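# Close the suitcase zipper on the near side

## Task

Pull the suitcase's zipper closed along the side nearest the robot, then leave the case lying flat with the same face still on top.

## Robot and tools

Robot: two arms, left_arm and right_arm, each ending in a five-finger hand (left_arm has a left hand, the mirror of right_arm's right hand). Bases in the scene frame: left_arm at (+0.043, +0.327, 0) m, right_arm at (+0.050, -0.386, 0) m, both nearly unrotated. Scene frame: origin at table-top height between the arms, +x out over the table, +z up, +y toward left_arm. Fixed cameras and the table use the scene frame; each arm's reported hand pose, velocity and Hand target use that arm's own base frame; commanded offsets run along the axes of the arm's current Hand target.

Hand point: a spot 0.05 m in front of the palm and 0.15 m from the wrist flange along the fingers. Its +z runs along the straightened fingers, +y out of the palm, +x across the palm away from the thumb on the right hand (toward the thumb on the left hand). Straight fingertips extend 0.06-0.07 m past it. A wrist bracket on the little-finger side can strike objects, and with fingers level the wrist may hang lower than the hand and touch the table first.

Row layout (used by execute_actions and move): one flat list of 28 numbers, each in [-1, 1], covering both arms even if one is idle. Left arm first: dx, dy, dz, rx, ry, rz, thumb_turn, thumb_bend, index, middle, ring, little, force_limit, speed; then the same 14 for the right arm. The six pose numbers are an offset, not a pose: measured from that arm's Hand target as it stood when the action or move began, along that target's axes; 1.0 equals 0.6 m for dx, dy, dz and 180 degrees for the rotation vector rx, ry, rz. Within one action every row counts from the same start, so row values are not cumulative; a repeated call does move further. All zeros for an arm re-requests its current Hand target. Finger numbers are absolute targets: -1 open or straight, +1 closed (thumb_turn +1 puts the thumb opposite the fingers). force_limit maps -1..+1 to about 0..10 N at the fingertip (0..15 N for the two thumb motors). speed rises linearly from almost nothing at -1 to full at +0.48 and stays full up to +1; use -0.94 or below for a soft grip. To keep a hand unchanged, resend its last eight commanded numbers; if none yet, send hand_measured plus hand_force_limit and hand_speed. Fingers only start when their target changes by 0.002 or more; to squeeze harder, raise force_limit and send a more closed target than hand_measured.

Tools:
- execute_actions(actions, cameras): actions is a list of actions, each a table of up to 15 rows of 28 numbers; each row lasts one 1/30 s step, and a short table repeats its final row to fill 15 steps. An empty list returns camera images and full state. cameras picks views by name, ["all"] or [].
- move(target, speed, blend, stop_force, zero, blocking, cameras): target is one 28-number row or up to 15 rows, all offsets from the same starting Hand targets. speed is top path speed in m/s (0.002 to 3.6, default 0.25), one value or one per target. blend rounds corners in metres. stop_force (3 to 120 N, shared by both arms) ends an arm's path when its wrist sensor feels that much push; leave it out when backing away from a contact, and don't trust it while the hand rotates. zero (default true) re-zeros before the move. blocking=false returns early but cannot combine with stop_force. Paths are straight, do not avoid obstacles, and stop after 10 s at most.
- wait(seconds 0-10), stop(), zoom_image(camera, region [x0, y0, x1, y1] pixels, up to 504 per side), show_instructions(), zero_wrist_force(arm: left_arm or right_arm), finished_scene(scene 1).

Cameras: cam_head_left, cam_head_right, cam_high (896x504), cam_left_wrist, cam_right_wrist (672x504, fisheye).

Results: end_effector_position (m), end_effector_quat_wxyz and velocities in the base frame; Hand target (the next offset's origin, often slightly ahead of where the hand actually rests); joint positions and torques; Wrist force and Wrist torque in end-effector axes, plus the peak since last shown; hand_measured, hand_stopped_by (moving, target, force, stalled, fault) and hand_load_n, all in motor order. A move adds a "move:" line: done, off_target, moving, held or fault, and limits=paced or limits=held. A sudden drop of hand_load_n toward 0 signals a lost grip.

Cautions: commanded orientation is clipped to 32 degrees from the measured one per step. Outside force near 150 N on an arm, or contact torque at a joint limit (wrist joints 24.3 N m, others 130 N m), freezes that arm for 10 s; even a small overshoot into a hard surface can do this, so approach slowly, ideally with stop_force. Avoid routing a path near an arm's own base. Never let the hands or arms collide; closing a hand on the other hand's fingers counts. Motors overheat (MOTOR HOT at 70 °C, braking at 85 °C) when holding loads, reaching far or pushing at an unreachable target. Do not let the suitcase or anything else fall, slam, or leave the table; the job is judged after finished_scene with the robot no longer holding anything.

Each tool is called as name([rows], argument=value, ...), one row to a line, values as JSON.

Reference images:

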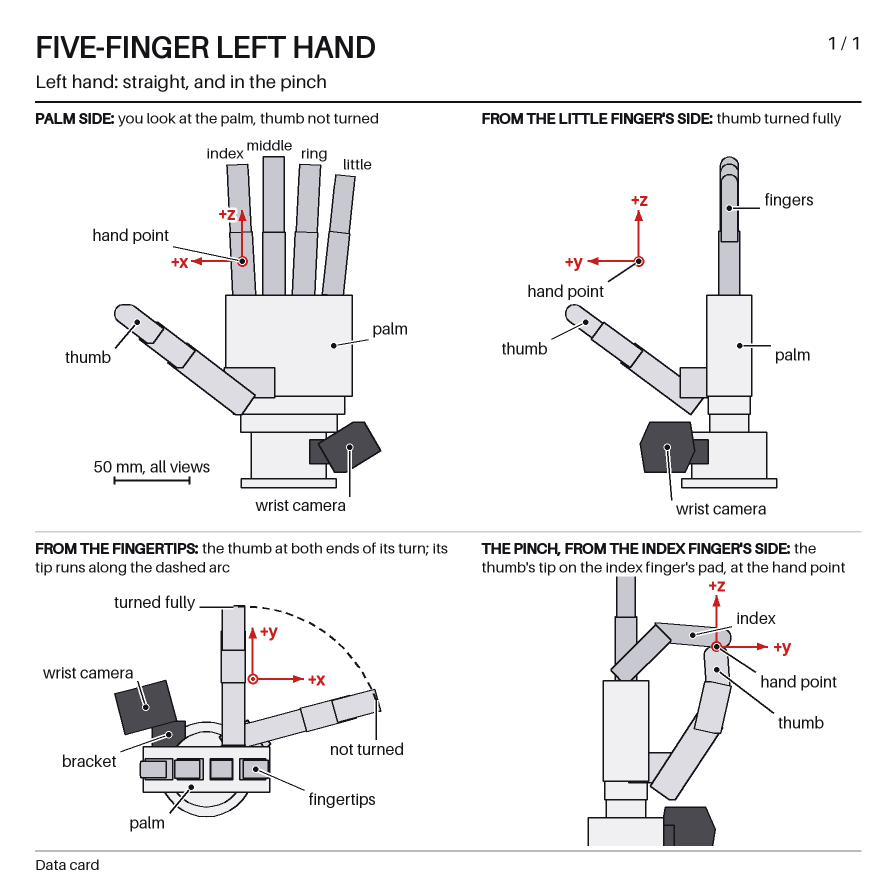

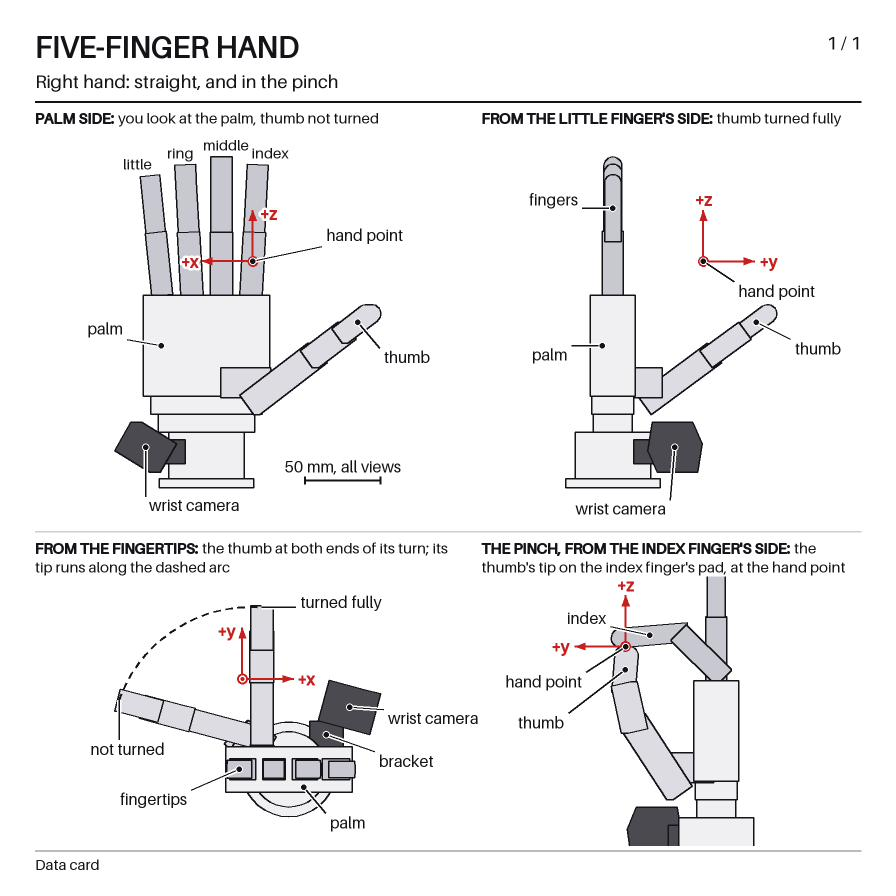

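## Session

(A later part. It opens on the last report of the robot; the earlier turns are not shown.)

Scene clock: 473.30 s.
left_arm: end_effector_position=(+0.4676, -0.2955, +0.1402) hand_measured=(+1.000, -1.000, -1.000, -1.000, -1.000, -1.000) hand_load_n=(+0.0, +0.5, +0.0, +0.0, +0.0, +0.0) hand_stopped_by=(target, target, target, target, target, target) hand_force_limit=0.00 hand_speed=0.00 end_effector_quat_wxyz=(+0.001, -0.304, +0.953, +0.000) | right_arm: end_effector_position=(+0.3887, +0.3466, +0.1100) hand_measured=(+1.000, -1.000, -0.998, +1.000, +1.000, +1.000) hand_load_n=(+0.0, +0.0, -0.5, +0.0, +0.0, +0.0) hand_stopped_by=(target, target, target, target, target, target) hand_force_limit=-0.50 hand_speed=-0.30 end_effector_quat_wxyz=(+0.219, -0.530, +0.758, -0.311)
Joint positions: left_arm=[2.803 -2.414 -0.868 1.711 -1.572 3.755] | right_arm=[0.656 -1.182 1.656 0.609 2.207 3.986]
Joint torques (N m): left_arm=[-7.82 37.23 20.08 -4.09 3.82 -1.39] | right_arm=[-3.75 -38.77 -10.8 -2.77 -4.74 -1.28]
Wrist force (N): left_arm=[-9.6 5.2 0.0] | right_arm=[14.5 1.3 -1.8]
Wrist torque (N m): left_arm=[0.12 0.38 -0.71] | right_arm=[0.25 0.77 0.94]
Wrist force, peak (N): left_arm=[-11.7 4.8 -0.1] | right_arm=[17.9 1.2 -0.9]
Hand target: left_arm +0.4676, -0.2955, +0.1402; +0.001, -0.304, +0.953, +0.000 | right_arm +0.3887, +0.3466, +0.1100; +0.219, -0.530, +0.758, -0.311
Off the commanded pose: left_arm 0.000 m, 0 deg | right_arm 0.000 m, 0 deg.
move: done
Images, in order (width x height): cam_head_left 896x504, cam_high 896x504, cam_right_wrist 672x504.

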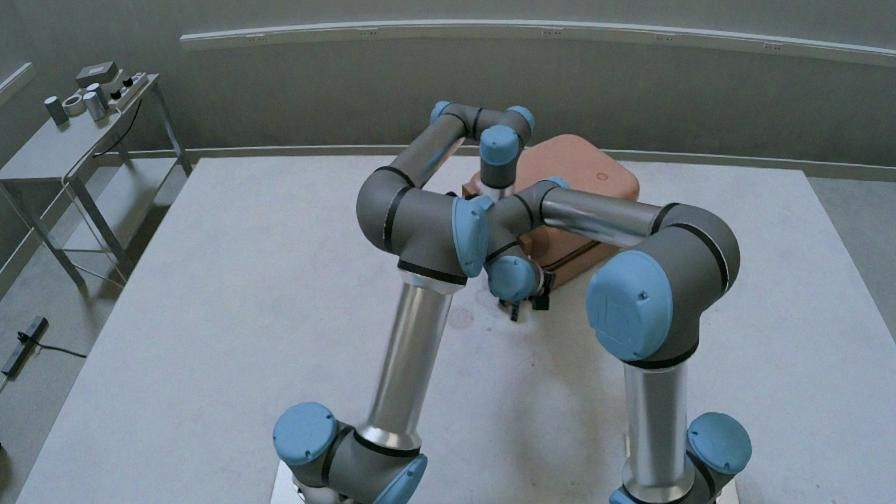

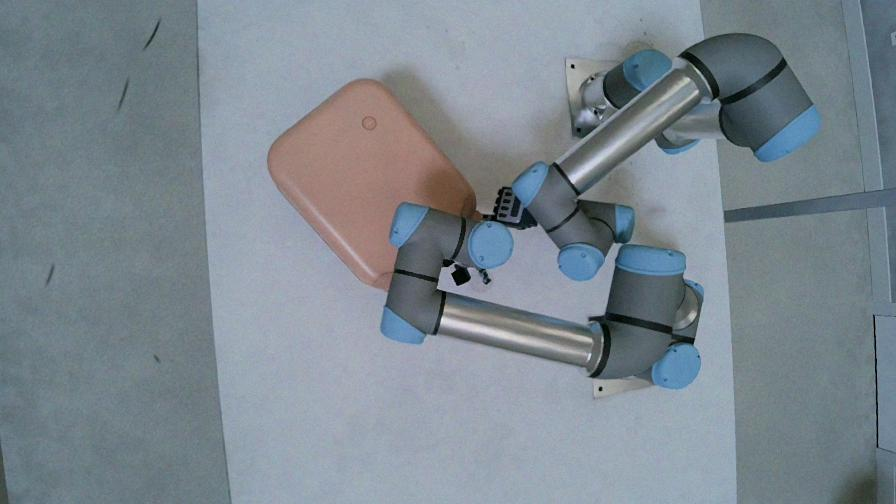

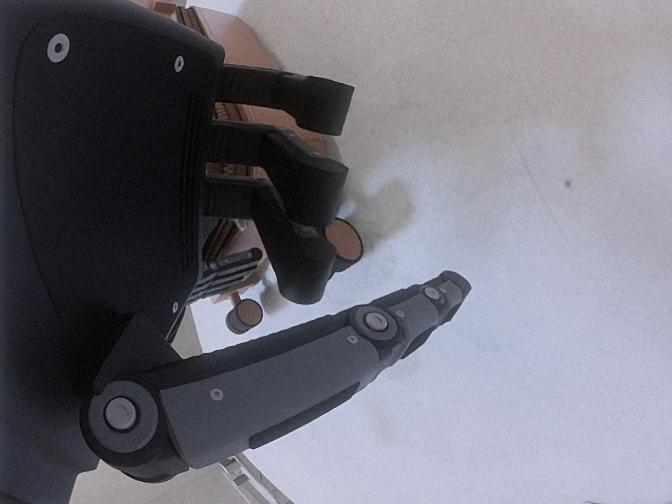

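move([
  [0,0,0,0,0,0, 1,-1,-1,-1,-1,-1,0,0, -0.0119,0,0,0,0,0, 1,-1,-0.998,1,1,1,-0.5,-0.3],
  [0,0,0,0,0,0, 1,-1,-1,-1,-1,-1,0,0, -0.0235,-0.0010,0.0010,0,0,0, 1,-1,-0.998,1,1,1,-0.5,-0.3],
], speed=0.015, stop_force=30, zero=false, blend=0.002, cameras=["cam_head_left","cam_right_wrist"])

zoom_image(camera="cam_right_wrist", region=[180, 140, 320, 340])

Scene clock: 476.37 s.
left_arm: end_effector_position=(+0.4676, -0.2955, +0.1402) hand_measured=(+1.000, -1.000, -1.000, -1.000, -1.000, -1.000) hand_load_n=(-0.5, +0.0, +0.0, +0.0, +0.0, +0.0) hand_stopped_by=(target, target, target, target, target, target) hand_force_limit=0.00 hand_speed=0.00 end_effector_quat_wxyz=(+0.001, -0.304, +0.953, +0.000) | right_arm: end_effector_position=(+0.3944, +0.3595, +0.1100) hand_measured=(+1.000, -1.000, -0.998, +1.000, +1.000, +1.000) hand_load_n=(+0.0, +0.0, -10.5, +0.0, +0.5, +0.0) hand_stopped_by=(target, target, target, target, target, target) hand_force_limit=-0.50 hand_speed=-0.30 end_effector_quat_wxyz=(+0.219, -0.530, +0.758, -0.311)
Joint positions: left_arm=[2.803 -2.414 -0.868 1.711 -1.572 3.755] | right_arm=[0.672 -1.15 1.611 0.633 2.214 4.004]
Joint torques (N m): left_arm=[-11.13 36.99 18.93 -4.13 -1.29 -1.36] | right_arm=[-12.06 -40.53 -8.32 -0.71 0.72 -1.09]
Wrist force (N): left_arm=[-5.6 -2.0 -0.8] | right_arm=[1.6 8.7 -6.1]
Wrist torque (N m): left_arm=[-0.11 0.23 -0.60] | right_arm=[0.39 -0.10 0.15]
Wrist force, peak (N): left_arm=[-9.9 5.2 -0.1] | right_arm=[15.1 1.1 -1.4]
Hand target: left_arm +0.4676, -0.2955, +0.1402; +0.001, -0.304, +0.953, +0.000 | right_arm +0.3944, +0.3595, +0.1100; +0.219, -0.530, +0.758, -0.311
Off the commanded pose: left_arm 0.000 m, 0 deg | right_arm 0.000 m, 0 deg.
move: done
Images, in order (width x height): cam_head_left 896x504, cam_right_wrist 672x504.

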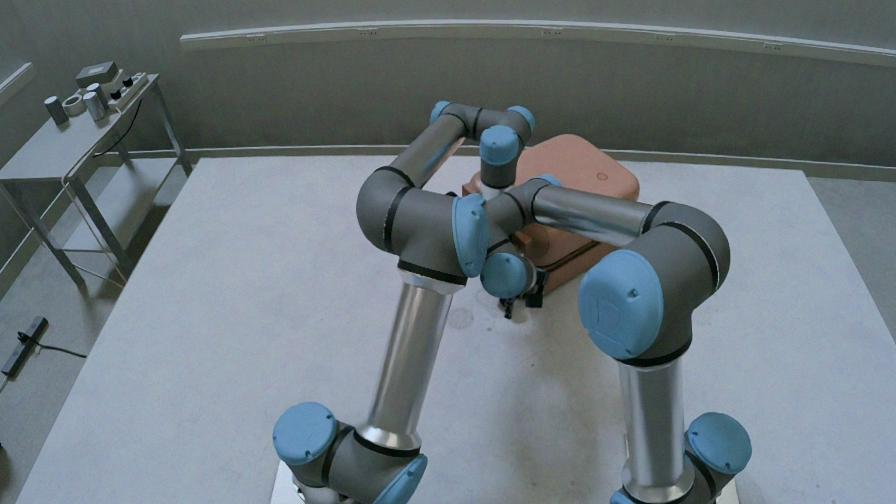

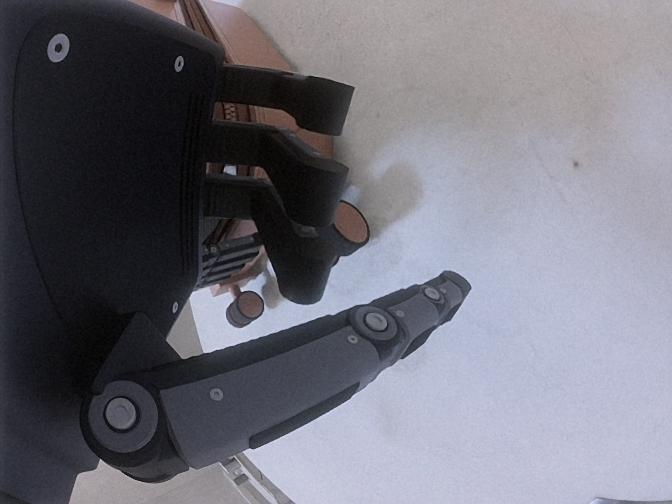

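Scaled by 2.520 from the camera's 672x504 image, which has a finer 960x720 frame.

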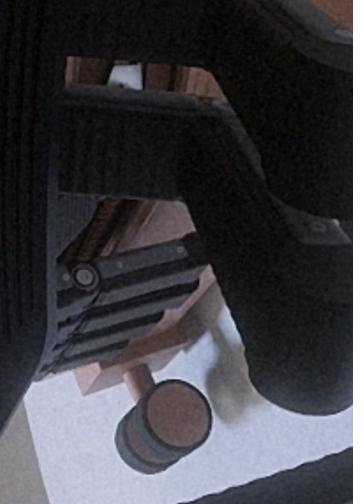

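move([
  [0,0,0,0,0,0, 1,-1,-1,-1,-1,-1,0,0, 0.0502,0.0069,-0.0069,0,-0.0393,-0.0393, 1,-1,-0.998,1,1,1,-0.5,-0.3],
  [0,0,0,0,0,0, 1,-1,-1,-1,-1,-1,0,0, 0.0876,0.0151,-0.0151,0,-0.0393,-0.0393, 1,-1,-0.998,1,1,1,-0.5,-0.3],
  [0,0,0,0,0,0, 1,-1,-1,-1,-1,-1,0,0, 0.25,0.0551,-0.0551,0,-0.0593,-0.0593, 1,-1,-0.998,1,1,1,-0.5,-0.3],
], speed=0.1, blend=0.002, cameras=["cam_head_left","cam_head_right","cam_high","cam_right_wrist","cam_left_wrist"])

zoom_image(camera="cam_head_left", region=[490, 240, 580, 310])

zoom_image(camera="cam_head_right", region=[480, 240, 570, 310])

zoom_image(camera="cam_right_wrist", region=[180, 140, 320, 340])

Scene clock: 481.40 s.
left_arm: end_effector_position=(+0.4676, -0.2955, +0.1402) hand_measured=(+1.000, -1.000, -1.000, -1.000, -1.000, -1.000) hand_load_n=(+0.0, +0.0, +0.0, +0.0, +0.0, -0.5) hand_stopped_by=(target, target, target, target, target, target) hand_force_limit=0.00 hand_speed=0.00 end_effector_quat_wxyz=(+0.001, -0.304, +0.953, +0.000) | right_arm: end_effector_position=(+0.2989, +0.2348, +0.1100) hand_measured=(+1.000, -1.000, -0.998, +1.000, +1.000, +1.000) hand_load_n=(+0.0, +0.0, +0.0, +0.0, +0.0, +0.0) hand_stopped_by=(target, target, target, target, target, target) hand_force_limit=-0.50 hand_speed=-0.30 end_effector_quat_wxyz=(+0.258, -0.624, +0.682, -0.280)
Joint positions: left_arm=[2.803 -2.414 -0.868 1.711 -1.572 3.755] | right_arm=[0.405 -1.648 2.156 0.345 1.908 3.508]
Joint torques (N m): left_arm=[0.53 37.59 16.62 -4.24 -1.1 -1.28] | right_arm=[0.02 -15.6 -20.38 2.64 2.64 0.12]
Wrist force (N): left_arm=[-0.7 -0.4 -0.7] | right_arm=[1.3 0.4 -0.8]
Wrist torque (N m): left_arm=[-0.07 0.02 -0.32] | right_arm=[0.17 -0.20 0.09]
Wrist force, peak (N): left_arm=[-5.7 -2.5 -1.0] | right_arm=[1.7 8.9 -6.5]
Hand target: left_arm +0.4676, -0.2955, +0.1402; +0.001, -0.304, +0.953, +0.000 | right_arm +0.2989, +0.2347, +0.1100; +0.258, -0.624, +0.682, -0.280
Off the commanded pose: left_arm 0.000 m, 0 deg | right_arm 0.000 m, 0 deg.
move: done

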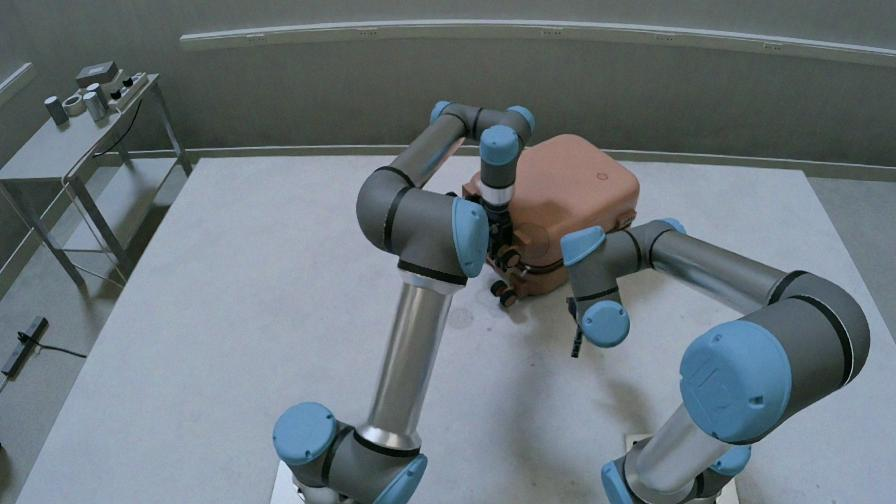

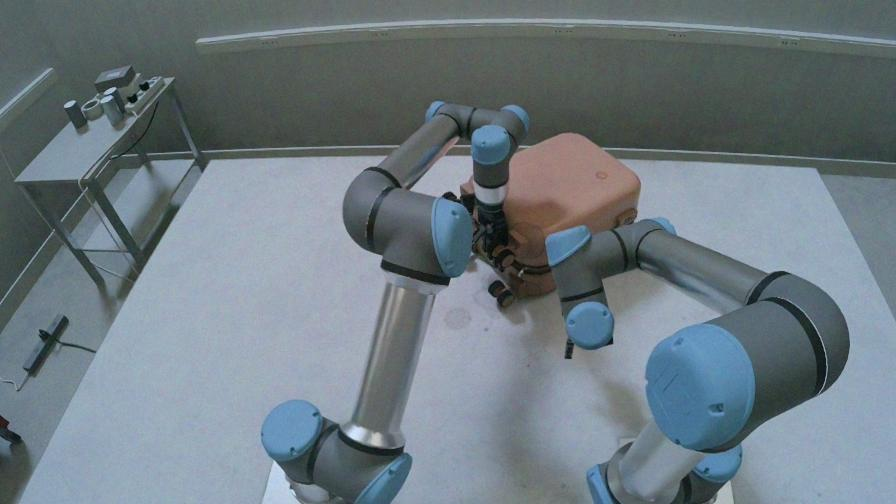

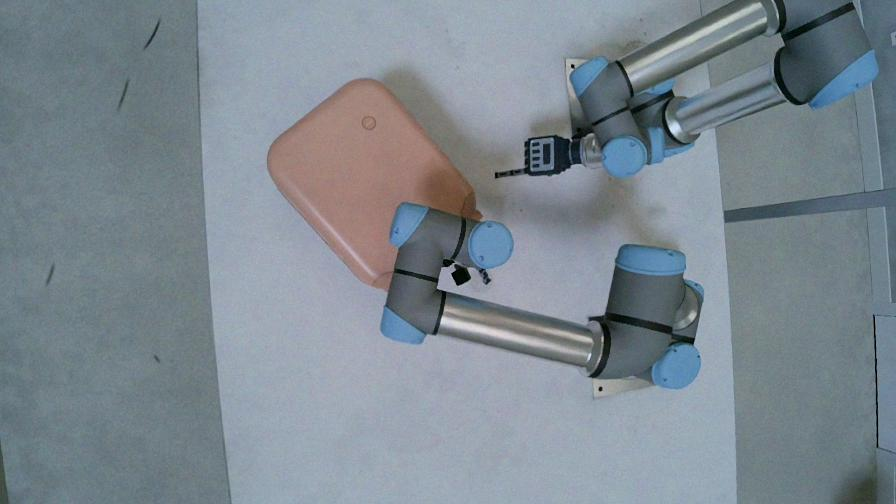

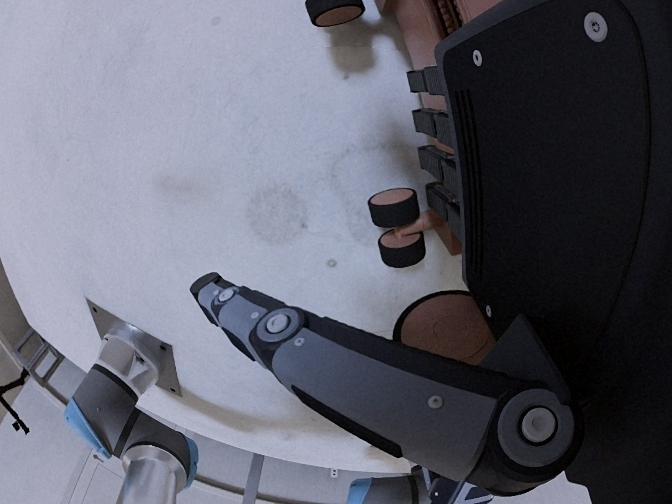

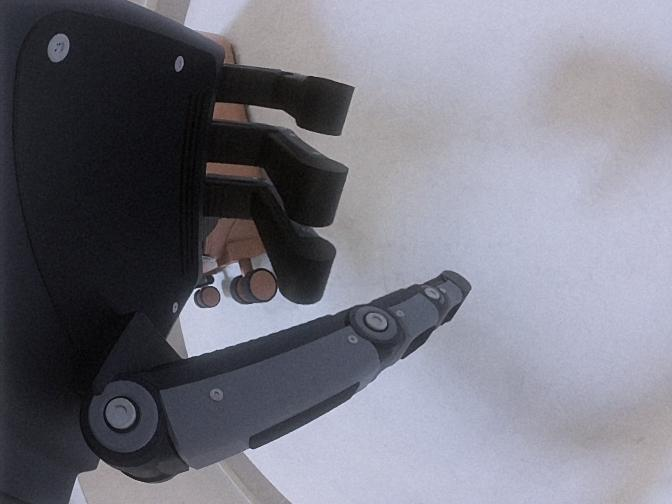

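Scaled by 5.600 from the camera's 896x504 image, which has a finer 1280x720 frame.

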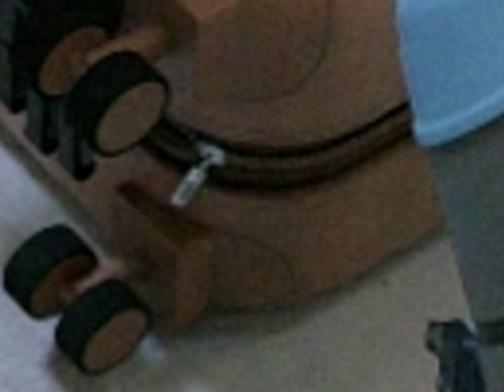

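Scaled by 5.600 from the camera's 896x504 image, which has a finer 1280x720 frame.

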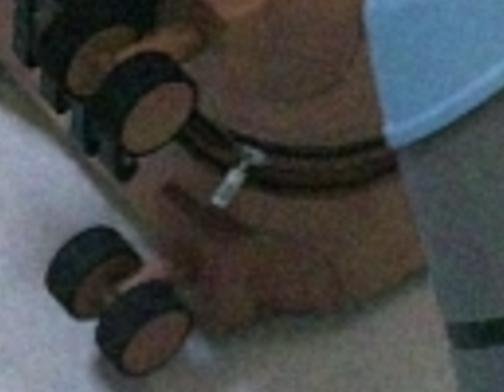

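Scaled by 2.520 from the camera's 672x504 image, which has a finer 960x720 frame.

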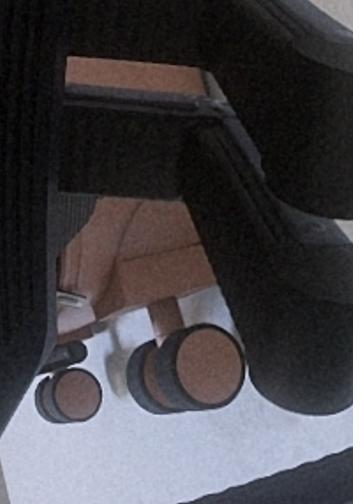

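move(target=[0,-0.02,0,0,0,0, 1,-1,-1,-1,-1,-1,0,0, -0.1387,-0.0847,0.0847,0,0.0593,0.0593, 1,-1,-0.998,1,1,1,-0.5,-0.3], speed=0.1, stop_force=5)

Scene clock: 487.00 s.
left_arm: end_effector_position=(+0.4685, -0.2967, +0.1402) hand_measured=(+1.000, -1.000, -1.000, -1.000, -1.000, -1.000) hand_load_n=(+0.0, +0.0, +0.0, +0.0, +0.0, +0.0) hand_stopped_by=(target, target, target, target, target, target) hand_force_limit=0.00 hand_speed=0.00 end_effector_quat_wxyz=(+0.001, -0.305, +0.952, +0.000) | right_arm: end_effector_position=(+0.3777, +0.3114, +0.1099) hand_measured=(+1.000, -1.000, -0.998, +1.000, +1.000, +1.000) hand_load_n=(+0.0, +0.0, +0.0, +0.0, +0.0, +0.0) hand_stopped_by=(target, target, target, target, target, target) hand_force_limit=-0.50 hand_speed=-0.30 end_effector_quat_wxyz=(+0.219, -0.530, +0.758, -0.311)
Joint positions: left_arm=[2.802 -2.419 -0.859 1.707 -1.572 3.754] | right_arm=[0.602 -1.267 1.767 0.548 2.18 3.927]
Joint torques (N m): left_arm=[12.65 59.18 4.62 -4.13 -0.94 1.92] | right_arm=[-8.26 -20.14 -23.07 3.25 -1.71 1.84]
Wrist force (N): left_arm=[-0.7 -0.5 -0.7] | right_arm=[1.4 0.2 -0.6]
Wrist torque (N m): left_arm=[-0.08 0.03 -0.22] | right_arm=[0.09 -0.25 0.18]
Wrist force, peak (N): left_arm=[-0.9 8.4 -0.3] | right_arm=[2.1 0.7 -1.1]
Hand target: left_arm +0.4685, -0.2967, +0.1402; +0.001, -0.305, +0.952, +0.000 (not the last commanded pose) | right_arm +0.3778, +0.3114, +0.1099; +0.219, -0.530, +0.758, -0.311
Off the commanded pose: left_arm 0.010 m, 0 deg | right_arm 0.000 m, 0 deg.
move: contact (left_arm)

move([
  [0,0,0,0,0,0, 1,-1,-1,-1,-1,-1,0,0, -0.0093,-0.0079,0.0079,0,0,0, 1,-1,-0.998,1,1,1,-0.5,-0.3],
  [0,0,0,0,0,0, 1,-1,-1,-1,-1,-1,0,0, -0.0275,-0.0027,0.0027,0,0,0, 1,-1,-0.998,1,1,1,-0.5,-0.3],
  [0,0,0,0,0,0, 1,-1,-1,-1,-1,-1,0,0, -0.0468,-0.0002,0.0002,0,0,0, 1,-1,-0.998,1,1,1,-0.5,-0.3],
  [0,0,0,0,0,0, 1,-1,-1,-1,-1,-1,0,0, -0.0583,0,0,0,0,0, 1,-1,-0.998,1,1,1,-0.5,-0.3],
  [0,0,0,0,0,0, 1,-1,-1,-1,-1,-1,0,0, -0.0699,-0.0008,0.0008,0,0,0, 1,-1,-0.998,1,1,1,-0.5,-0.3],
  [0,0,0,0,0,0, 1,-1,-1,-1,-1,-1,0,0, -0.0812,-0.0022,0.0022,0,0,0, 1,-1,-0.998,1,1,1,-0.5,-0.3],
], speed=0.015, stop_force=30, blend=0.002, cameras=["cam_head_left","cam_high","cam_right_wrist"])

zoom_image(camera="cam_right_wrist", region=[180, 140, 320, 340])

Scene clock: 492.53 s.
left_arm: end_effector_position=(+0.4685, -0.2967, +0.1402) hand_measured=(+1.000, -1.000, -1.000, -1.000, -1.000, -1.000) hand_load_n=(+0.0, +0.0, +0.0, +0.0, +0.0, +0.0) hand_stopped_by=(target, target, target, target, target, target) hand_force_limit=0.00 hand_speed=0.00 end_effector_quat_wxyz=(+0.001, -0.305, +0.952, +0.000) | right_arm: end_effector_position=(+0.3963, +0.3565, +0.1100) hand_measured=(+1.000, -1.000, -0.998, +1.000, +1.000, +1.000) hand_load_n=(+0.0, +0.0, -8.0, +0.0, +0.0, +0.0) hand_stopped_by=(target, target, target, target, target, target) hand_force_limit=-0.50 hand_speed=-0.30 end_effector_quat_wxyz=(+0.219, -0.530, +0.758, -0.311)
Joint positions: left_arm=[2.802 -2.419 -0.859 1.707 -1.572 3.754] | right_arm=[0.664 -1.154 1.616 0.626 2.21 3.994]
Joint torques (N m): left_arm=[-16.54 58.59 5.33 -4.21 3.27 0.11] | right_arm=[-9.12 -40.67 -10.65 -2.56 2.33 -0.97]
Wrist force (N): left_arm=[-11.9 -0.5 -1.0] | right_arm=[11.0 7.1 -5.8]
Wrist torque (N m): left_arm=[-0.05 0.44 -0.81] | right_arm=[0.38 0.40 0.72]
Wrist force, peak (N): left_arm=[-16.9 2.8 -0.5] | right_arm=[22.9 6.6 -7.8]
Hand target: left_arm +0.4685, -0.2967, +0.1402; +0.001, -0.305, +0.952, +0.000 | right_arm +0.3963, +0.3565, +0.1100; +0.219, -0.530, +0.758, -0.311
Off the commanded pose: left_arm 0.000 m, 0 deg | right_arm 0.000 m, 0 deg.
move: done
Images, in order (width x height): cam_head_left 896x504, cam_high 896x504, cam_right_wrist 672x504.

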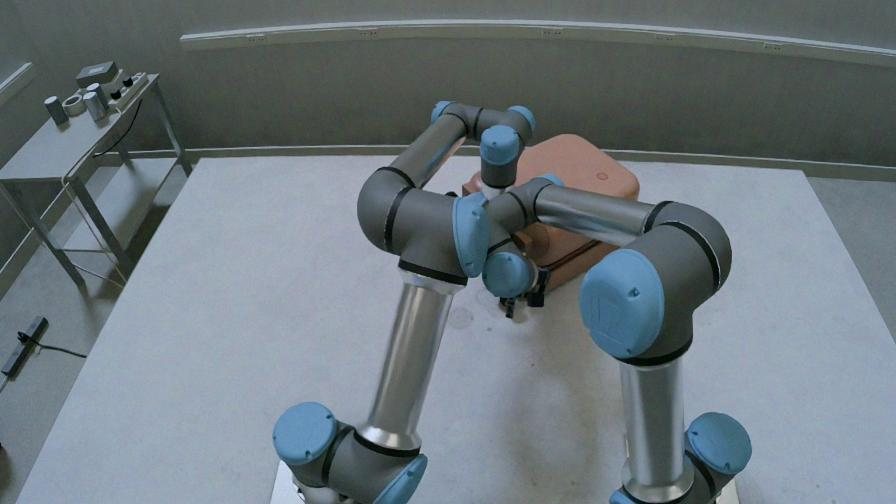

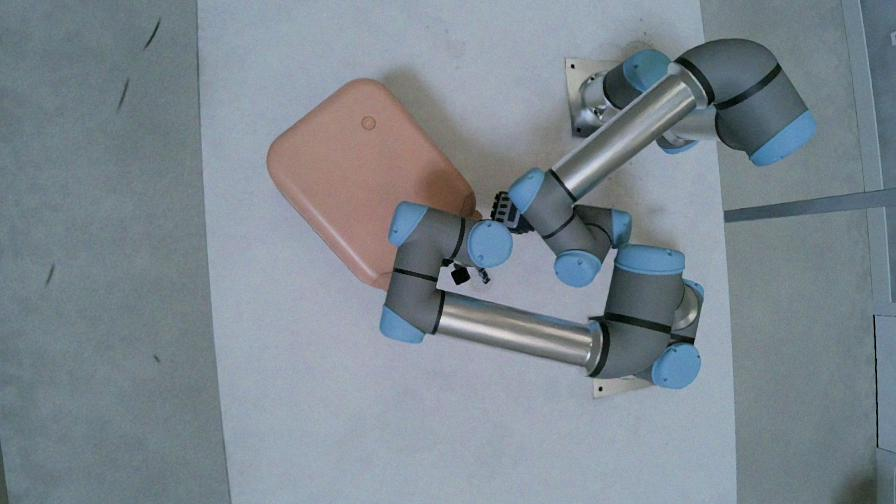

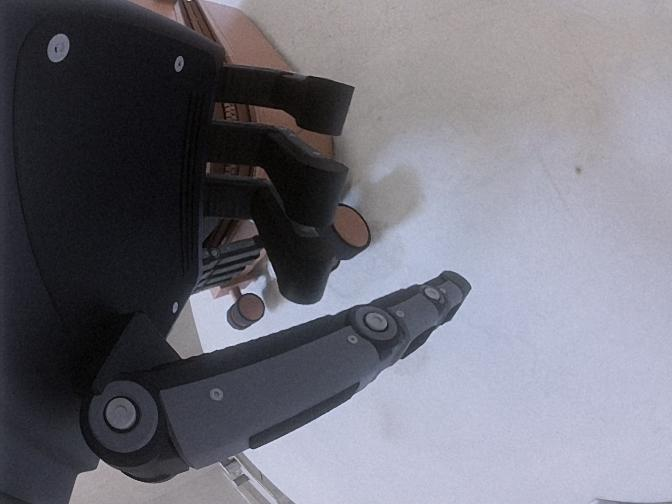

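Scaled by 2.520 from the camera's 672x504 image, which has a finer 960x720 frame.

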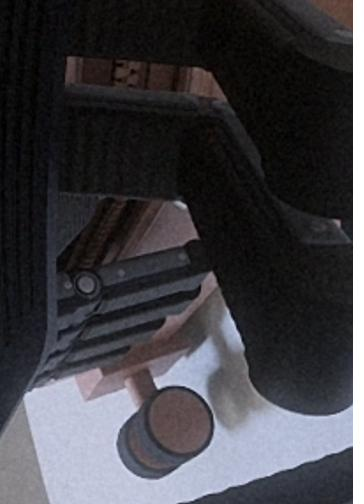

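move([
  [0,0,0,0,0,0, 1,-1,-1,-1,-1,-1,0,0, -0.0108,-0.0016,0.0016,0,0,0, 1,-1,-0.998,1,1,1,-0.5,-0.3],
  [0,0,0,0,0,0, 1,-1,-1,-1,-1,-1,0,0, -0.0214,-0.0045,0.0045,0,0,0, 1,-1,-0.998,1,1,1,-0.5,-0.3],
], speed=0.015, stop_force=32, zero=false, blend=0.002, cameras=["cam_head_left","cam_high","cam_right_wrist","cam_left_wrist"])

zoom_image(camera="cam_right_wrist", region=[180, 140, 320, 340])

Scene clock: 494.60 s.
left_arm: end_effector_position=(+0.4685, -0.2967, +0.1402) hand_measured=(+1.000, -1.000, -1.000, -1.000, -1.000, -1.000) hand_load_n=(+0.0, +0.0, +0.0, +0.0, +0.0, +0.0) hand_stopped_by=(target, target, target, target, target, target) hand_force_limit=0.00 hand_speed=0.00 end_effector_quat_wxyz=(+0.001, -0.305, +0.952, +0.000) | right_arm: end_effector_position=(+0.3986, +0.3601, +0.1100) hand_measured=(+1.000, -1.000, -0.998, +1.000, +1.000, +1.000) hand_load_n=(+0.0, +0.0, -12.5, +0.0, +0.0, +0.0) hand_stopped_by=(target, target, target, target, target, target) hand_force_limit=-0.50 hand_speed=-0.30 end_effector_quat_wxyz=(+0.218, -0.530, +0.758, -0.311)
Joint positions: left_arm=[2.802 -2.419 -0.859 1.707 -1.572 3.754] | right_arm=[0.667 -1.144 1.601 0.633 2.212 3.998]
Joint torques (N m): left_arm=[-18.83 56.74 4.94 -4.08 7.36 -1.81] | right_arm=[-8.27 -39.27 -14.68 -2.65 -3.06 -1.29]
Wrist force (N): left_arm=[-29.4 3.0 -2.1] | right_arm=[22.4 10.6 -11.3]
Wrist torque (N m): left_arm=[0.13 1.19 -1.64] | right_arm=[0.73 -0.55 1.66]
Wrist force, peak (N): left_arm=[-34.3 3.7 -2.1] | right_arm=[32.1 12.1 -14.9]
Hand target: left_arm +0.4685, -0.2967, +0.1402; +0.001, -0.305, +0.952, +0.000 | right_arm +0.3986, +0.3601, +0.1100; +0.218, -0.530, +0.758, -0.311 (not the last commanded pose)
Off the commanded pose: left_arm 0.000 m, 0 deg | right_arm 0.009 m, 0 deg.
move: contact (right_arm); path passed 0 of 2 targets
Images, in order (width x height): cam_head_left 896x504, cam_high 896x504, cam_left_wrist 672x504, cam_right_wrist 672x504.

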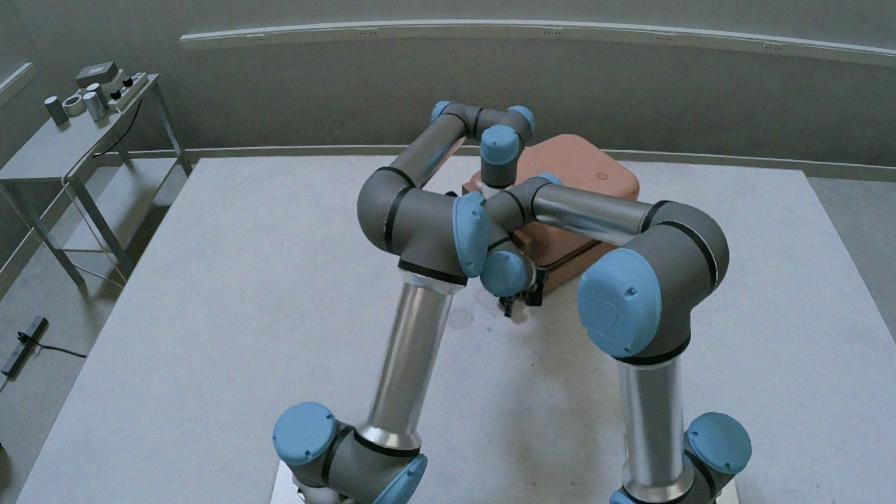

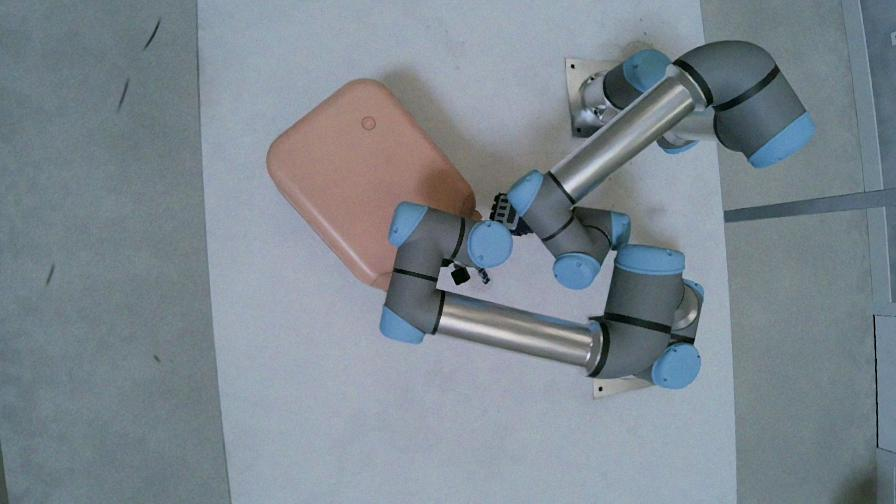

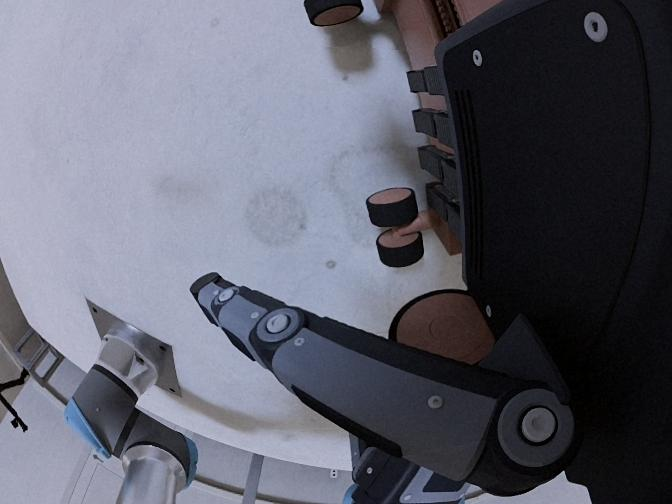

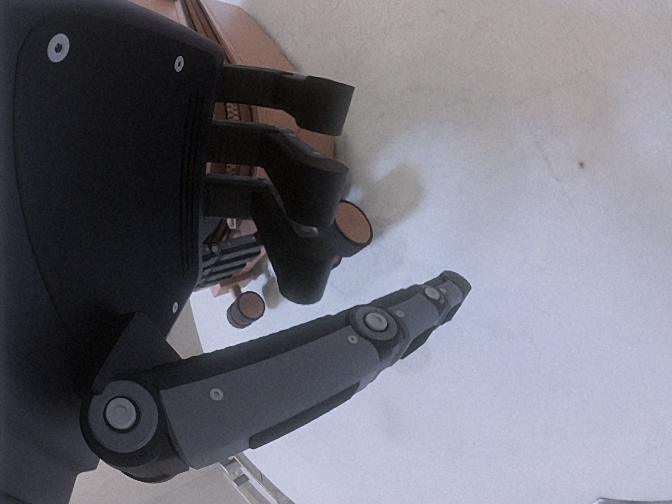

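Scaled by 2.520 from the camera's 672x504 image, which has a finer 960x720 frame.

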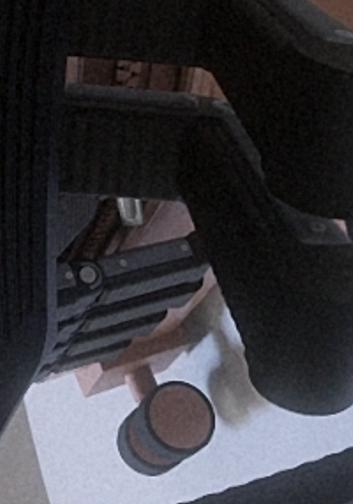

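move([
  [0,0,0,0,0,0, 1,-1,-1,-1,-1,-1,0,0, 0.0502,0.0069,-0.0069,0,-0.0393,-0.0393, 1,-1,-0.998,1,1,1,-0.5,-0.3],
  [0,0.012,0,0,0,0, 1,-1,-1,-1,-1,-1,0,0, 0.0876,0.0151,-0.0151,0,-0.0393,-0.0393, 1,-1,-0.998,1,1,1,-0.5,-0.3],
  [0,0.012,-0.117,0,0,0, 1,-1,-1,-1,-1,-1,0,0, 0.0882,0.0037,-0.0037,0,0,0, 1,-1,-0.998,1,1,1,-0.5,-0.3],
], speed=0.08, blend=0.002)

move(target=[0.01,-0.03,0,0,0,0, 1,-1,-1,-1,-1,-1,0,0, 0,0,0,0,0,0, 1,-1,-0.998,1,1,1,-0.5,-0.3], speed=0.03, stop_force=4, cameras=["all"])

zoom_image(camera="cam_right_wrist", region=[180, 160, 320, 360])

zoom_image(camera="cam_left_wrist", region=[360, 0, 520, 280])

Scene clock: 499.07 s.
left_arm: end_effector_position=(+0.4643, -0.2910, +0.2105) hand_measured=(+1.000, -1.000, -1.000, -1.000, -1.000, -1.000) hand_load_n=(+0.0, +0.0, +0.0, +0.0, +0.0, +0.0) hand_stopped_by=(target, target, target, target, target, target) hand_force_limit=0.00 hand_speed=0.00 end_effector_quat_wxyz=(+0.001, -0.305, +0.952, +0.000) | right_arm: end_effector_position=(+0.3774, +0.3116, +0.1100) hand_measured=(+1.000, -1.000, -0.998, +1.000, +1.000, +1.000) hand_load_n=(+0.0, +0.0, +0.0, +0.0, +0.0, +0.0) hand_stopped_by=(target, target, target, target, target, target) hand_force_limit=-0.50 hand_speed=-0.30 end_effector_quat_wxyz=(+0.218, -0.530, +0.758, -0.311)
Joint positions: left_arm=[2.808 -2.382 -0.745 1.557 -1.572 3.76] | right_arm=[0.603 -1.266 1.767 0.549 2.181 3.928]
Joint torques (N m): left_arm=[-11.89 33.8 4.73 -1.5 0.71 -2.03] | right_arm=[-7.18 -35.43 -4.46 0.82 -1.83 -0.18]
Wrist force (N): left_arm=[-0.8 -0.7 -0.4] | right_arm=[0.8 0.4 -0.7]
Wrist torque (N m): left_arm=[-0.10 0.04 -0.30] | right_arm=[0.12 -0.16 0.16]
Wrist force, peak (N): left_arm=[-29.3 3.1 -2.2] | right_arm=[22.9 10.6 -11.4]
Hand target: left_arm +0.4643, -0.2910, +0.2104; +0.001, -0.305, +0.952, +0.000 | right_arm +0.3774, +0.3115, +0.1100; +0.218, -0.530, +0.758, -0.311
Off the commanded pose: left_arm 0.000 m, 0 deg | right_arm 0.000 m, 0 deg.
move: done

Scene clock: 500.73 s.
left_arm: end_effector_position=(+0.4691, -0.3067, +0.2104) hand_measured=(+1.000, -1.000, -1.000, -1.000, -1.000, -1.000) hand_load_n=(+0.0, +0.0, +0.0, +0.0, -0.5, +0.0) hand_stopped_by=(target, target, target, target, target, target) hand_force_limit=0.00 hand_speed=0.00 end_effector_quat_wxyz=(+0.001, -0.305, +0.953, +0.000) | right_arm: end_effector_position=(+0.3774, +0.3115, +0.1100) hand_measured=(+1.000, -1.000, -0.998, +1.000, +1.000, +1.000) hand_load_n=(+0.0, +0.0, +0.0, +0.0, +0.0, +0.0) hand_stopped_by=(target, target, target, target, target, target) hand_force_limit=-0.50 hand_speed=-0.30 end_effector_quat_wxyz=(+0.218, -0.530, +0.758, -0.311)
Joint positions: left_arm=[2.787 -2.428 -0.662 1.52 -1.572 3.739] | right_arm=[0.603 -1.266 1.767 0.549 2.181 3.928]
Joint torques (N m): left_arm=[12.14 35.78 31.68 -4.22 1.16 -1.86] | right_arm=[-8.74 -35.09 -5.7 2.99 -1.74 1.74]
Wrist force (N): left_arm=[-0.7 -0.5 -0.3] | right_arm=[1.0 0.6 -0.7]
Wrist torque (N m): left_arm=[-0.08 0.03 -0.31] | right_arm=[0.16 -0.18 0.17]
Wrist force, peak (N): left_arm=[-3.6 6.8 0.0] | right_arm=[1.0 0.4 -1.0]
Hand target: left_arm +0.4691, -0.3067, +0.2104; +0.001, -0.305, +0.952, +0.000 (not the last commanded pose) | right_arm +0.3774, +0.3115, +0.1100; +0.218, -0.530, +0.758, -0.311
Off the commanded pose: left_arm 0.003 m, 0 deg | right_arm 0.000 m, 0 deg.
move: contact (left_arm)

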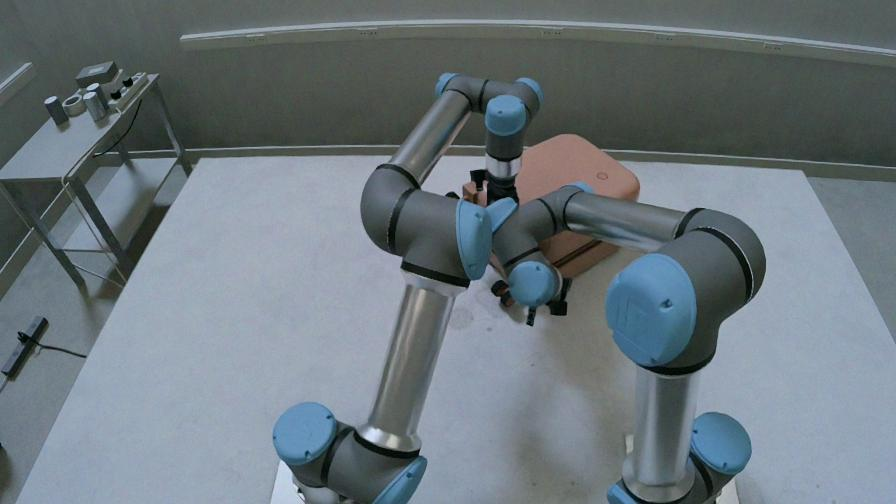

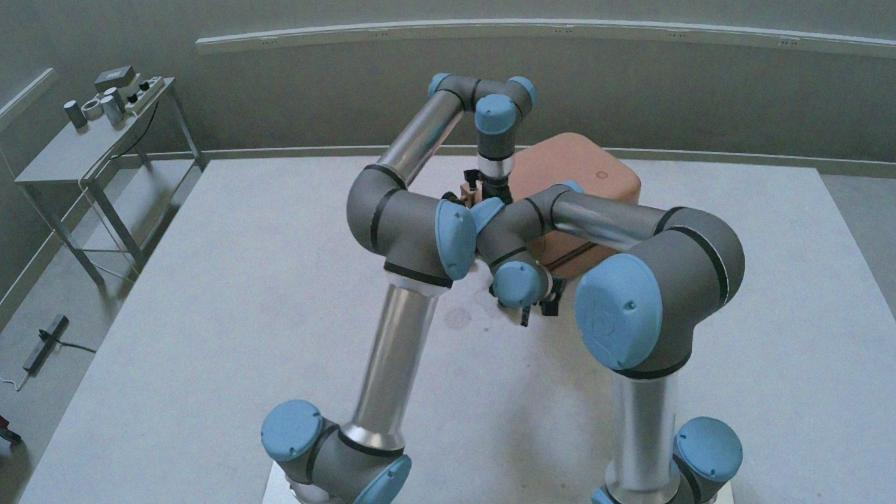

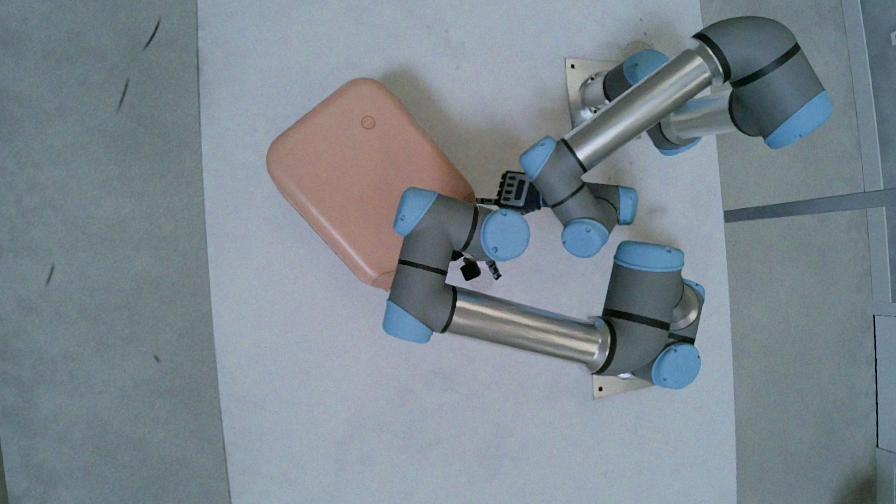

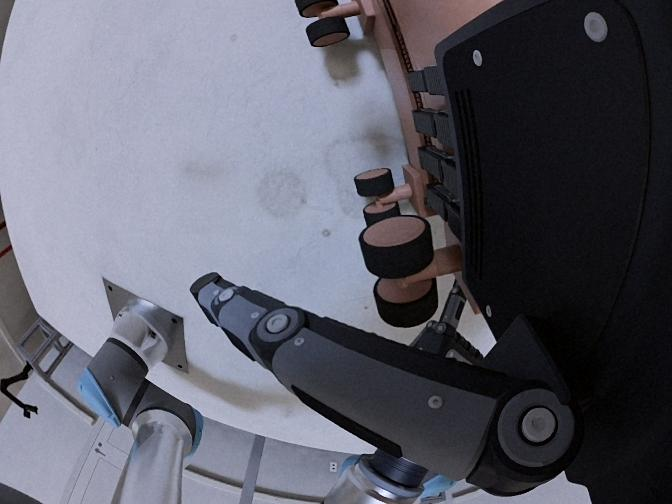

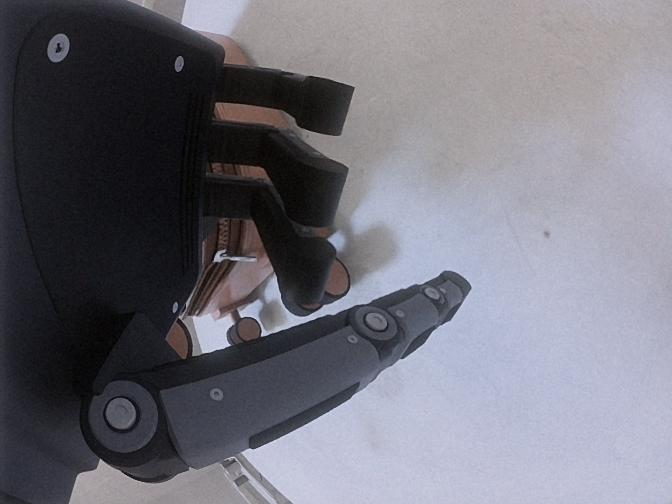

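Scaled by 2.520 from the camera's 672x504 image, which has a finer 960x720 frame.

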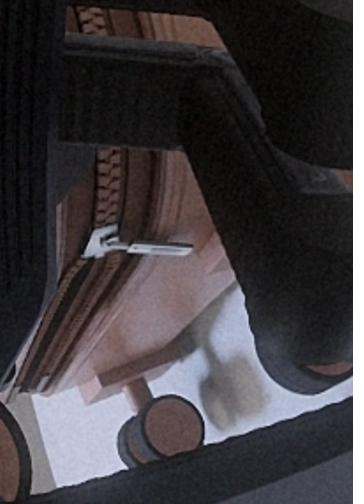

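Scaled by 1.800 from the camera's 672x504 image, which has a finer 960x720 frame.

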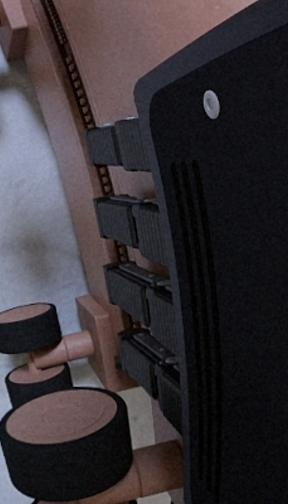

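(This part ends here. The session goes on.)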